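# Align odd knobs in each knob-box row

## Task

The knob box has rows of knobs (A1 to A4, B1 to B4 and so on), and in every row at least three knobs already point at one common mark. Wherever a knob points elsewhere, rotate it until it points at the mark the rest of its row shares. Every knob that already matched must still point at its original mark when the scene ends.

## Robot and tools

Robot: two FANUC CRX arms, left_arm and right_arm, each ending in a two-finger parallel gripper with a 50 mm maximum opening. Their measured bases in the scene frame: left_arm at (-0.065, +0.448, 0) m, right_arm at (+0.003, -0.484, 0) m, each yawed very slightly. A camera stand is fixed behind the arms.

Frame: the scene frame has its origin at table-top height, halfway between the nominal base spots. +z is up, +x points out over the table, and left_arm sits on the +y side. Image left/right does not match arm names. Reported gripper positions (metres) and orientations (quat_wxyz) use this frame and can be a few centimetres off, worse at long reach. end_effector_position is the point between the finger pads; the fingertips extend 17.5 mm past it along the gripper's +z, which is the pointing direction. The fingers open and close along the gripper's x axis. A camera block juts about 10 cm toward the gripper's -y and rotates with it.

The 18-number row (one list covering both arms): left dx, dy, dz, rx, ry, rz, left gripper position, force_limit, speed, then the same nine for the right arm. All values lie in [-1, 1]. The six pose numbers are an offset, not a pose: a displacement along scene-frame axes measured from that arm's Hand target as it stood when the action or move began, with rotation about the Hand target's position. Scale: 1.0 equals 0.6 m for dx, dy, dz and 180 degrees for rx, ry, rz, which together form one rotation vector. Sending the same offset again moves the arm further. Six zeros re-request the current Hand target. Gripper numbers are absolute settings: position +1 fully open, about -0.65 pads meet, -1 close until blocked. force_limit per pad: -1 about 20 N, 0 about 102 N, +1 about 185 N (actual grip may exceed it by up to 15 N). speed of the gap: -1 20 mm/s, 0 85 mm/s, +1 150 mm/s; both start at +1. To keep a gripper unchanged, resend its previous three numbers, since 0 is itself a command. New force or speed applies only once position changes by at least 0.01.

Tools:
- execute_actions(actions, cameras): actions is a list of actions; each action is up to 15 rows, one per 1/30 s step, the final row held for any remaining steps. Every row counts from the action's starting Hand target, not from the row before. An empty list returns state plus images from all cameras. cameras: list of names, ["all"], or []; a wrong name voids the call.
- move(target, speed, blend, blocking, cameras): straight-line path toward one 18-number row, or a list of up to 15 rows, each offset from the same starting Hand targets. speed is top path speed in m/s, 0.002 to 1, default 0.25 (turn rate up to twice that in rad/s), one value or one per target. blend in metres rounds corners of a list; 0 stops at each. Total move time caps at 10 s. It does not avoid obstacles. blocking=false returns after about 0.5 s while motion continues.
- wait(seconds 0 to 10), stop() to brake a running move, zoom_image(camera, region [x0,y0,x1,y1] pixels, at most 504x504) on the newest image of cam_head_left, cam_head_right, cam_high, cam_low, cam_left_wrist or cam_right_wrist (all 896x504), read_manual (licence text only), finished_scene(scene 1 or 2), called last in a reply.

Results: gripper pose, Hand target (last commanded pose after clipping; next offsets start from it), tool commands, joint velocities (omitted when all are noise), flange force in the gripper's axes (noisy, includes held weight; 'no reading' near singular poses). object_status: 0 moving, 1 blocked while opening, 2 blocked while closing (gripping), 3 reached position or pads met. Opening is roughly (250 - position_measured) x 0.202 mm. A move adds a 'move:' line: done, off_target, moving, held or fault, plus limits=paced (pose clipped) or limits=held (steps withheld).

Control behaviour: each step the command is clipped to within 70 mm and 16 degrees of the measured pose, so one action may fall short; a gripper can rest short of its Hand target, and you resend the gap as an offset. Fast moves lag and overshoot, especially near a straight arm.

Avoid: arms are stiff, so aiming even slightly beyond a firm contact can trigger a fault. A 150 N outside force or a joint reaching its torque limit (150 N m for waist, shoulder, elbow; 37.6 N m for wrist joints) stops that arm for 10 s. Motor overheating from holding loads, stretching out or pushing at unreachable poses brakes the arm 30 to 60 s. Keep the arms apart; a clearance check helps but contact between arms can fail the task, and never close one gripper on the other's fingers. Turn knobs gently, approach slowly, and keep anything from leaving the table.

Each tool is called by a JSON object that holds its "method" and its "body".

## Session

{"method": "execute_actions", "body": {"actions": [], "cameras": ["cam_high","cam_right_wrist","cam_left_wrist"]}}

Scene clock: 0.00 s.
left_arm: end_effector_position=(+0.1790, -0.1054, +0.1641) position_measured=3 object_status=3 end_effector_quat_wxyz=(+0.142, +0.535, +0.596, -0.582) | right_arm: end_effector_position=(+0.1883, -0.6763, +0.1324) position_measured=3 object_status=3 end_effector_quat_wxyz=(-0.124, +0.753, +0.563, +0.318)
Joint positions: left_arm=[-0.595 0.394 -0.662 1.549 -1.253 -0.432] | right_arm=[-1.03 -0.049 -0.411 -0.595 -1.589 0.884]
Joint velocities: within noise
Flange force (N): no reading
Hand target: left_arm +0.1790, -0.1054, +0.1641; +0.142, +0.535, +0.596, -0.582 | right_arm +0.1883, -0.6763, +0.1324; -0.124, +0.753, +0.563, +0.318
Tool commands: left_gripper/position=+1.0 left_gripper/force_limit=+1.0 left_gripper/speed=+1.0 right_gripper/position=+1.0 right_gripper/force_limit=+1.0 right_gripper/speed=+1.0
camera_calibration:
cam_left_wrist: T_world_to_cam=[[-0.392141, 0.470076, -0.79073, 0.260626], [0.90506, 0.0433537, -0.423068, -0.0659949], [-0.164593, -0.881561, -0.442448, 0.142938], [0, 0, 0, 1]] pos_world=[0.185458, 0.00635582, 0.241407]
cam_right_wrist: T_world_to_cam=[[0.160337, 0.766586, 0.621802, 0.41345], [0.772142, -0.489837, 0.404791, -0.505321], [0.614889, 0.415216, -0.670453, 0.384309], [0, 0, 0, 1]] pos_world=[0.0875815, -0.724042, 0.205126]
Images, in order (width x height): cam_high 896x504, cam_left_wrist 896x504, cam_right_wrist 896x504.

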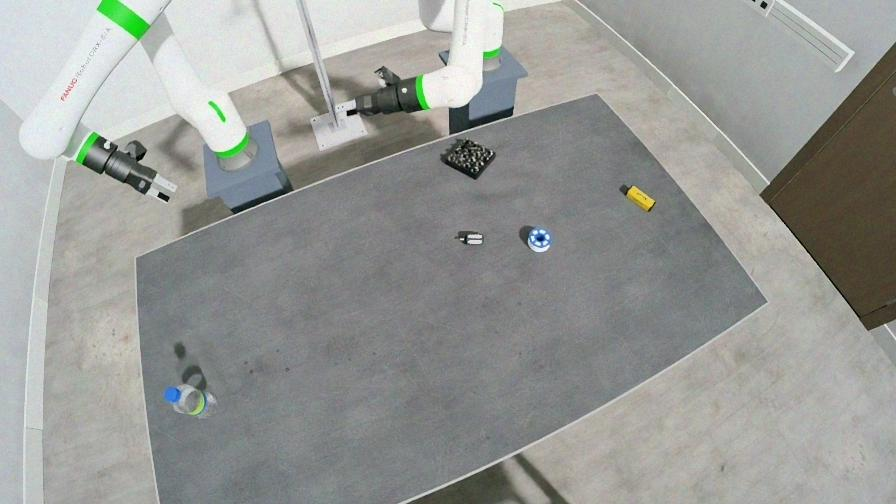

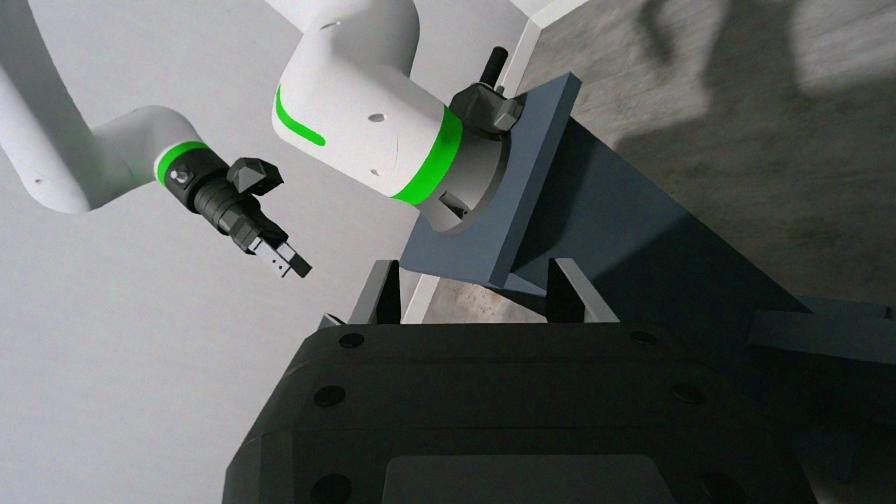

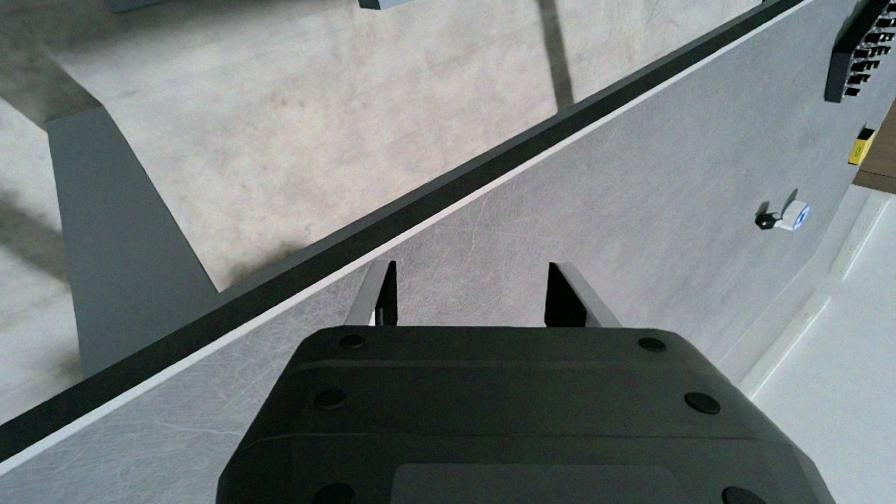

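{"method": "move", "body": {"target": [0.3733,0.4623,-0.0068,0.3603,-0.1932,0,-0.02,-0.8,-0.5,0,0,0,0,0,0,1,1,1], "speed": 0.5, "cameras": ["cam_left_wrist"]}}

{"method": "zoom_image", "body": {"camera": "cam_left_wrist", "region": [320, 60, 600, 290]}}

Scene clock: 21.87 s.
left_arm: end_effector_position=(+0.4030, +0.1720, +0.1600) position_measured=155 object_status=3 end_effector_quat_wxyz=(+0.000, +0.668, +0.745, +0.000) | right_arm: end_effector_position=(+0.1883, -0.6763, +0.1324) position_measured=3 object_status=3 end_effector_quat_wxyz=(-0.124, +0.753, +0.563, +0.318)
Joint positions: left_arm=[-0.252 0.274 0.027 0 -1.323 0.401] | right_arm=[-1.03 -0.049 -0.411 -0.595 -1.589 0.884]
Flange force (N): left_arm=[-1.8 4.1 -0.9] | right_arm=[1.6 2.7 -2.3]
Hand target: left_arm +0.4030, +0.1720, +0.1600; +0.000, +0.668, +0.745, +0.000 | right_arm +0.1883, -0.6763, +0.1324; -0.124, +0.753, +0.563, +0.318
Off the commanded pose: left_arm 0.000 m, 0 deg | right_arm 0.000 m, 0 deg.
move: done
camera_calibration:
cam_left_wrist: T_world_to_cam=[[-0.111354, 0.993774, -0.00376515, -0.114372], [0.938876, 0.106443, 0.327386, -0.427003], [0.325748, 0.0329206, -0.944883, 0.148075], [0, 0, 0, 1]] pos_world=[0.339932, 0.154236, 0.279277]
Images, in order (width x height): cam_left_wrist 896x504.

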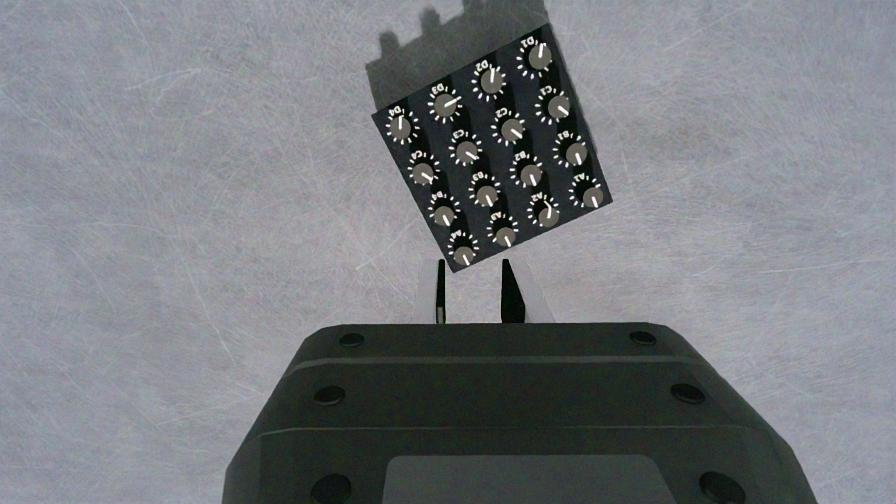

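Scaled by 1.800 from the camera's 896x504 image, which has a finer 1280x720 frame.

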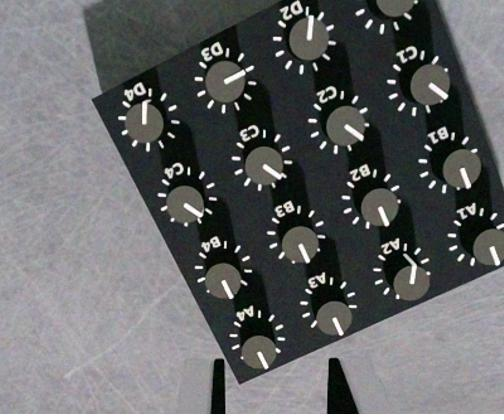

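{"method": "zoom_image", "body": {"camera": "cam_left_wrist", "region": [370, 20, 600, 149]}}

{"method": "zoom_image", "body": {"camera": "cam_left_wrist", "region": [400, 130, 630, 275]}}

Scaled by 2.191 from the camera's 896x504 image, which has a finer 1280x720 frame.

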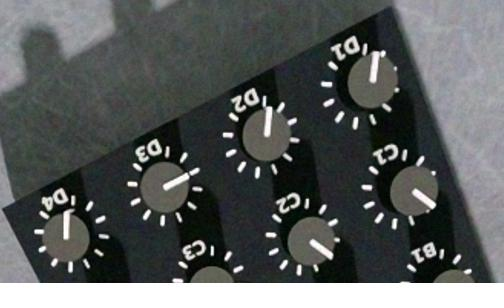

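Scaled by 2.191 from the camera's 896x504 image, which has a finer 1280x720 frame.

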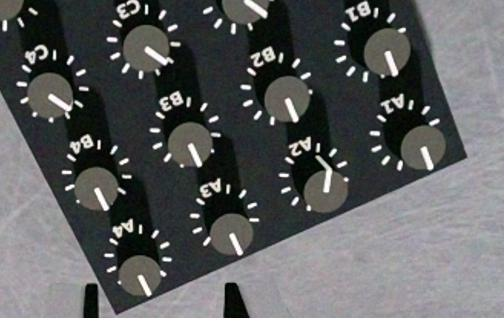

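{"method": "move", "body": {"target": [-0.0083,0.0807,-0.15,0,0,0.1431,-0.05,-0.8,-0.5,0,0,0,0,0,0,1,1,1], "speed": 0.3, "cameras": ["cam_left_wrist"]}}

{"method": "zoom_image", "body": {"camera": "cam_left_wrist", "region": [360, 150, 600, 325]}}

Scene clock: 51.90 s.
left_arm: end_effector_position=(+0.3981, +0.2203, +0.0701) position_measured=160 object_status=3 end_effector_quat_wxyz=(+0.000, +0.485, +0.875, +0.000) | right_arm: end_effector_position=(+0.1883, -0.6763, +0.1324) position_measured=3 object_status=3 end_effector_quat_wxyz=(-0.124, +0.753, +0.563, +0.318)
Joint positions: left_arm=[-0.163 0.286 -0.181 0 -1.103 0.761] | right_arm=[-1.03 -0.049 -0.411 -0.595 -1.589 0.884]
Flange force (N): left_arm=[-2.4 3.2 -0.1] | right_arm=[2.2 2.4 -1.8]
Hand target: left_arm +0.3980, +0.2204, +0.0700; +0.000, +0.485, +0.875, +0.000 | right_arm +0.1883, -0.6763, +0.1324; -0.124, +0.753, +0.563, +0.318
Off the commanded pose: left_arm 0.000 m, 0 deg | right_arm 0.000 m, 0 deg.
move: done
camera_calibration:
cam_left_wrist: T_world_to_cam=[[-0.532288, 0.846554, -0.00406551, 0.0367518], [0.799265, 0.504125, 0.32716, -0.430076], [0.279008, 0.170894, -0.94496, 0.0513524], [0, 0, 0, 1]] pos_world=[0.348979, 0.176924, 0.189379]
Images, in order (width x height): cam_left_wrist 896x504.

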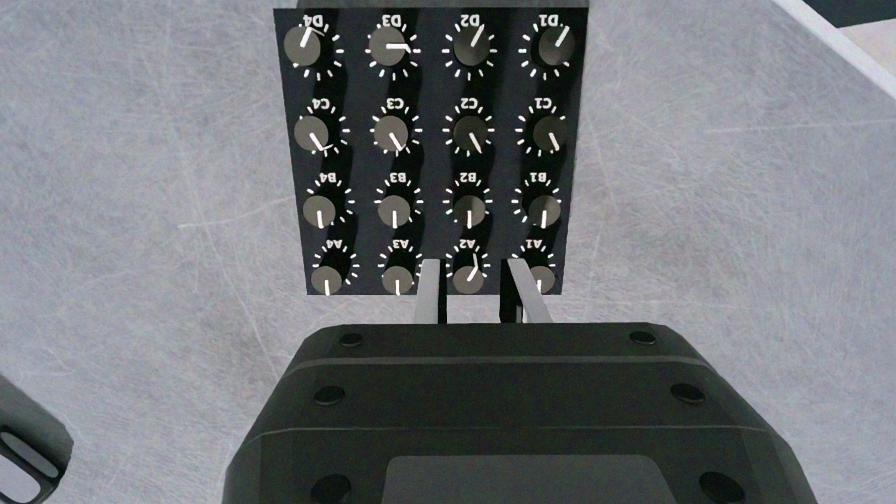

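Scaled by 2.100 from the camera's 896x504 image, which has a finer 1280x720 frame.

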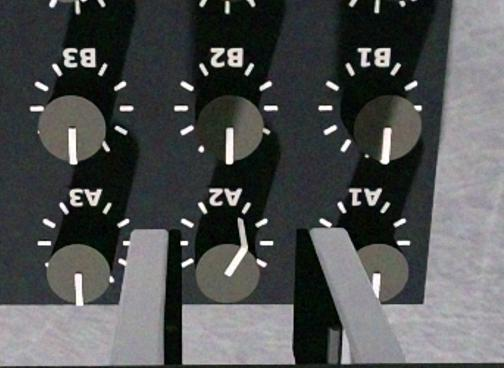

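{"method": "move", "body": {"target": [[0.0022,-0.0005,-0.0358,0,0,0,-0.05,-0.8,-0.5,0,0,0,0,0,0,1,1,1],[0.0022,-0.0005,-0.0358,0,0,0,-1,-0.8,-0.5,0,0,0,0,0,0,1,1,1],[0.0022,-0.0005,-0.0358,0,0,-0.8333,-1,-0.8,-0.5,0,0,0,0,0,0,1,1,1]], "speed": [0.06,0.1,0.7], "cameras": ["cam_left_wrist"]}}

{"method": "zoom_image", "body": {"camera": "cam_left_wrist", "region": [360, 150, 600, 325]}}

Scene clock: 61.77 s.
left_arm: end_effector_position=(+0.3994, +0.2201, +0.0485) position_measured=201 object_status=2 end_effector_quat_wxyz=(+0.000, +0.970, -0.242, +0.000) | right_arm: end_effector_position=(+0.1883, -0.6763, +0.1324) position_measured=3 object_status=3 end_effector_quat_wxyz=(-0.124, +0.753, +0.563, +0.318)
Joint positions: left_arm=[-0.163 0.315 -0.2 0 -1.056 -1.857] | right_arm=[-1.03 -0.049 -0.411 -0.595 -1.589 0.884]
Flange force (N): left_arm=[4.8 -3.8 -0.1] | right_arm=[1.1 3.2 -2.3]
Hand target: left_arm +0.3994, +0.2201, +0.0485; +0.000, +0.970, -0.242, +0.000 | right_arm +0.1883, -0.6763, +0.1324; -0.124, +0.753, +0.563, +0.318
Off the commanded pose: left_arm 0.000 m, 0 deg | right_arm 0.000 m, 0 deg.
move: done
camera_calibration:
cam_left_wrist: T_world_to_cam=[[0.884202, -0.467089, -0.00377397, -0.239007], [-0.440247, -0.836037, 0.32745, 0.366007], [-0.156103, -0.287871, -0.944861, 0.305366], [0, 0, 0, 1]] pos_world=[0.420133, 0.282264, 0.167777]
Images, in order (width x height): cam_left_wrist 896x504.

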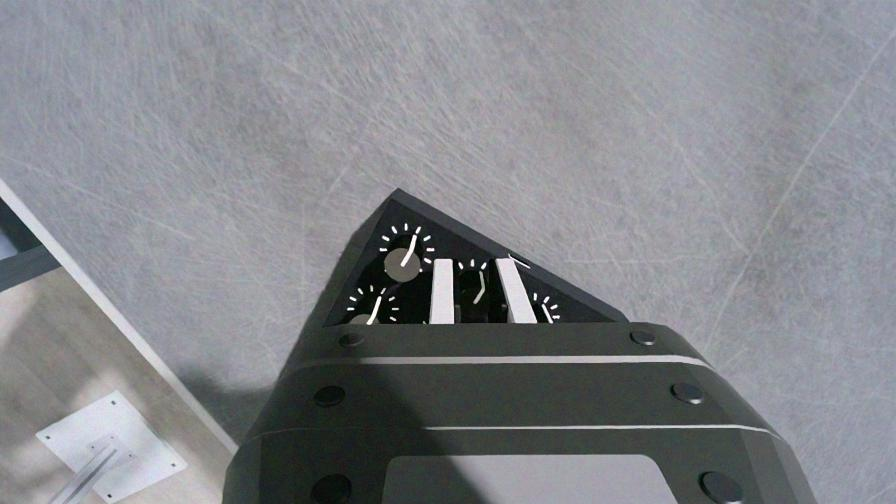

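Scaled by 2.100 from the camera's 896x504 image, which has a finer 1280x720 frame.

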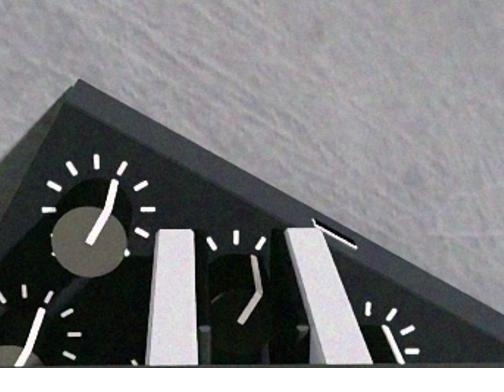

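{"method": "move", "body": {"target": [[0,0,0,0,0,0,-0.12,-0.8,-0.5,0,0,0,0,0,0,1,1,1],[0,0,0.0358,0,0,0,-0.12,-0.8,-0.5,0,0,0,0,0,0,1,1,1],[-0.0893,-0.1087,0.0358,0,0,-0.1667,-0.05,-0.8,-0.5,0,0,0,0,0,0,1,1,1]], "speed": [0.1,0.08,0.4], "blend": [0,0.005,0], "cameras": ["cam_left_wrist"]}}

{"method": "zoom_image", "body": {"camera": "cam_left_wrist", "region": [360, 150, 600, 325]}}

Scene clock: 71.30 s.
left_arm: end_effector_position=(+0.3458, +0.1549, +0.0700) position_measured=160 object_status=3 end_effector_quat_wxyz=(+0.000, +0.875, -0.485, +0.000) | right_arm: end_effector_position=(+0.1883, -0.6763, +0.1324) position_measured=3 object_status=3 end_effector_quat_wxyz=(-0.124, +0.753, +0.563, +0.318)
Joint positions: left_arm=[-0.32 0.261 -0.214 0 -1.096 -2.223] | right_arm=[-1.03 -0.049 -0.411 -0.595 -1.589 0.884]
Flange force (N): left_arm=[2.4 -2.7 0.0] | right_arm=[1.0 2.4 -2.2]
Hand target: left_arm +0.3458, +0.1549, +0.0700; +0.000, +0.875, -0.485, +0.000 | right_arm +0.1883, -0.6763, +0.1324; -0.124, +0.753, +0.563, +0.318
Off the commanded pose: left_arm 0.000 m, 0 deg | right_arm 0.000 m, 0 deg.
move: done
camera_calibration:
cam_left_wrist: T_world_to_cam=[[0.532141, -0.846647, -0.00379146, -0.0415662], [-0.799326, -0.503864, 0.327411, 0.353604], [-0.279112, -0.171198, -0.944874, 0.323015], [0, 0, 0, 1]] pos_world=[0.394921, 0.198276, 0.189277]
Images, in order (width x height): cam_left_wrist 896x504.

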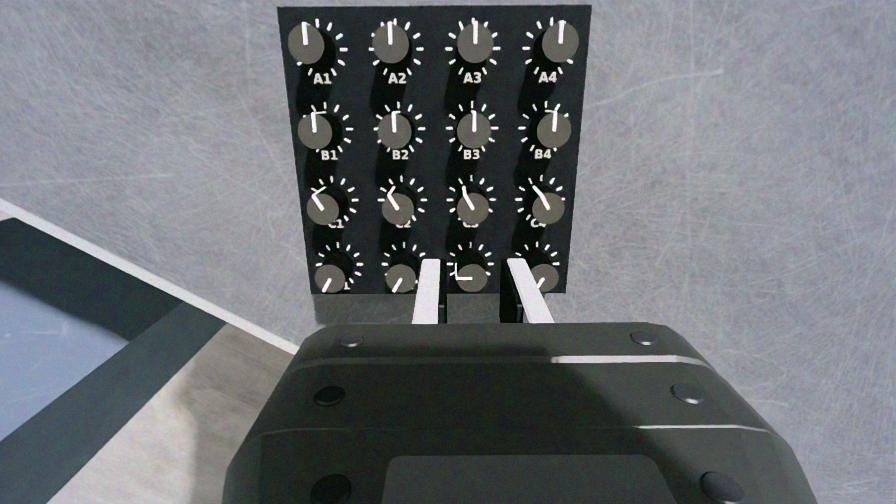

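Scaled by 2.100 from the camera's 896x504 image, which has a finer 1280x720 frame.

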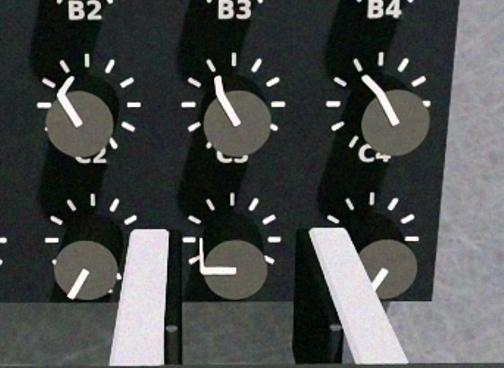

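{"method": "move", "body": {"target": [[-0.001,-0.001,-0.0358,0,0,0,-0.05,-0.8,-0.5,0,0,0,0,0,0,1,1,1],[-0.001,-0.001,-0.0358,0,0,0,-1,-0.8,-0.5,0,0,0,0,0,0,1,1,1],[-0.001,-0.001,-0.0358,0,0,0.3333,-1,-0.8,-0.5,0,0,0,0,0,0,1,1,1]], "speed": [0.06,0.1,0.6], "cameras": ["cam_left_wrist"]}}

{"method": "zoom_image", "body": {"camera": "cam_left_wrist", "region": [360, 150, 600, 325]}}

Scene clock: 78.63 s.
left_arm: end_effector_position=(+0.3452, +0.1543, +0.0486) position_measured=201 object_status=2 end_effector_quat_wxyz=(+0.000, +1.000, +0.017, +0.000) | right_arm: end_effector_position=(+0.1883, -0.6763, +0.1324) position_measured=3 object_status=3 end_effector_quat_wxyz=(-0.124, +0.753, +0.563, +0.318)
Joint positions: left_arm=[-0.322 0.286 -0.238 0 -1.046 -1.175] | right_arm=[-1.03 -0.049 -0.411 -0.595 -1.589 0.884]
Flange force (N): left_arm=[2.1 3.1 -0.1] | right_arm=[0.8 3.0 -1.6]
Hand target: left_arm +0.3452, +0.1543, +0.0485; +0.000, +1.000, +0.017, +0.000 | right_arm +0.1883, -0.6763, +0.1324; -0.124, +0.753, +0.563, +0.318
Off the commanded pose: left_arm 0.000 m, 0 deg | right_arm 0.000 m, 0 deg.
move: done
camera_calibration:
cam_left_wrist: T_world_to_cam=[[0.999291, 0.0374596, -0.00381763, -0.339467], [0.0366435, -0.944145, 0.327487, 0.139188], [0.00866311, -0.327394, -0.944848, 0.227185], [0, 0, 0, 1]] pos_world=[0.332158, 0.218509, 0.167777]
Images, in order (width x height): cam_left_wrist 896x504.

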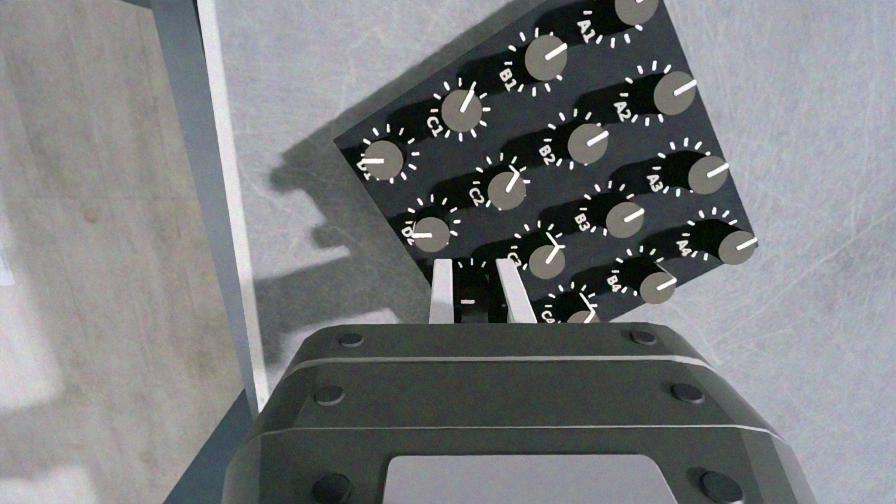

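Scaled by 2.100 from the camera's 896x504 image, which has a finer 1280x720 frame.

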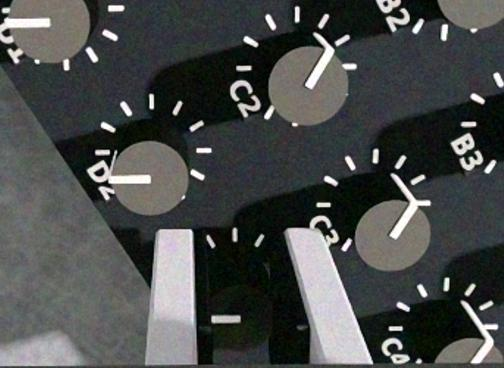

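Parallel to D1 and D2. Release and lift.

{"method": "move", "body": {"target": [[0,0,0,0,0,0,-0.12,-0.8,-0.5,0,0,0,0,0,0,1,1,1],[0,0,0.06,0,0,0,-0.12,-0.8,-0.5,0,0,0,0,0,0,1,1,1]], "speed": [0.1,0.1], "cameras": ["cam_left_wrist"]}}

{"method": "zoom_image", "body": {"camera": "cam_left_wrist", "region": [330, 20, 730, 310]}}

Scene clock: 82.27 s.
left_arm: end_effector_position=(+0.3452, +0.1543, +0.0845) position_measured=171 object_status=3 end_effector_quat_wxyz=(+0.000, +1.000, +0.017, +0.000) | right_arm: end_effector_position=(+0.1883, -0.6763, +0.1324) position_measured=3 object_status=3 end_effector_quat_wxyz=(-0.124, +0.753, +0.563, +0.318)
Joint positions: left_arm=[-0.322 0.244 -0.197 0 -1.129 -1.175] | right_arm=[-1.03 -0.049 -0.411 -0.595 -1.589 0.884]
Flange force (N): left_arm=[3.4 1.1 -0.3] | right_arm=[1.2 3.4 -2.3]
Hand target: left_arm +0.3452, +0.1543, +0.0845; +0.000, +1.000, +0.017, +0.000 | right_arm +0.1883, -0.6763, +0.1324; -0.124, +0.753, +0.563, +0.318
Off the commanded pose: left_arm 0.000 m, 0 deg | right_arm 0.000 m, 0 deg.
move: done
camera_calibration:
cam_left_wrist: T_world_to_cam=[[0.999294, 0.0373664, -0.00378079, -0.339318], [0.0365442, -0.944179, 0.327398, 0.127457], [0.00866395, -0.327306, -0.944879, 0.261187], [0, 0, 0, 1]] pos_world=[0.332158, 0.21851, 0.203777]
Images, in order (width x height): cam_left_wrist 896x504.

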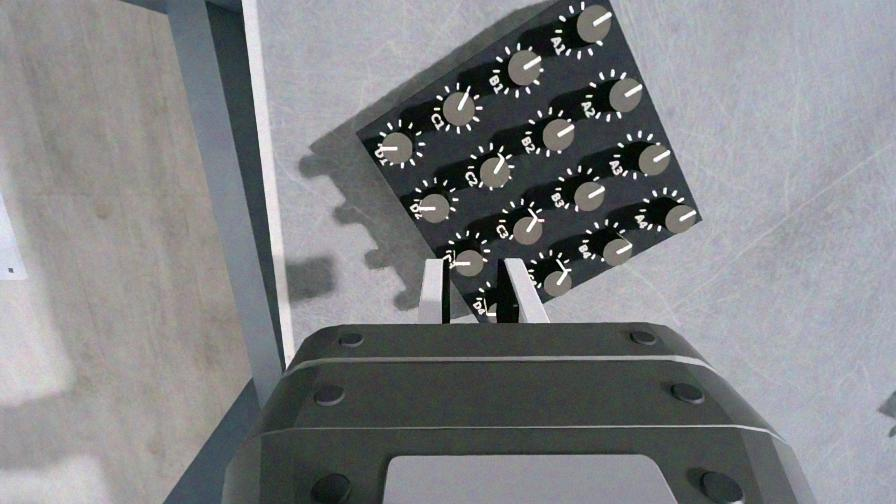

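Scaled by 1.260 from the camera's 896x504 image, which has a finer 1280x720 frame.

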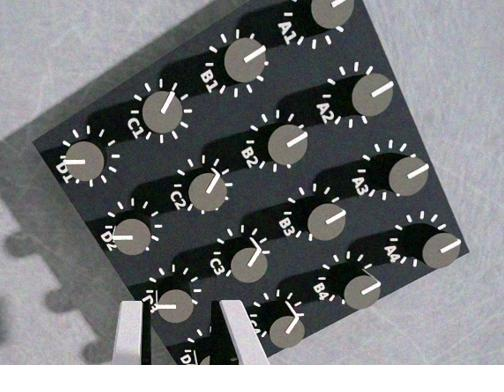

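{"method": "finished_scene", "body": {"scene": 2}}

The scene is finished: the task was done.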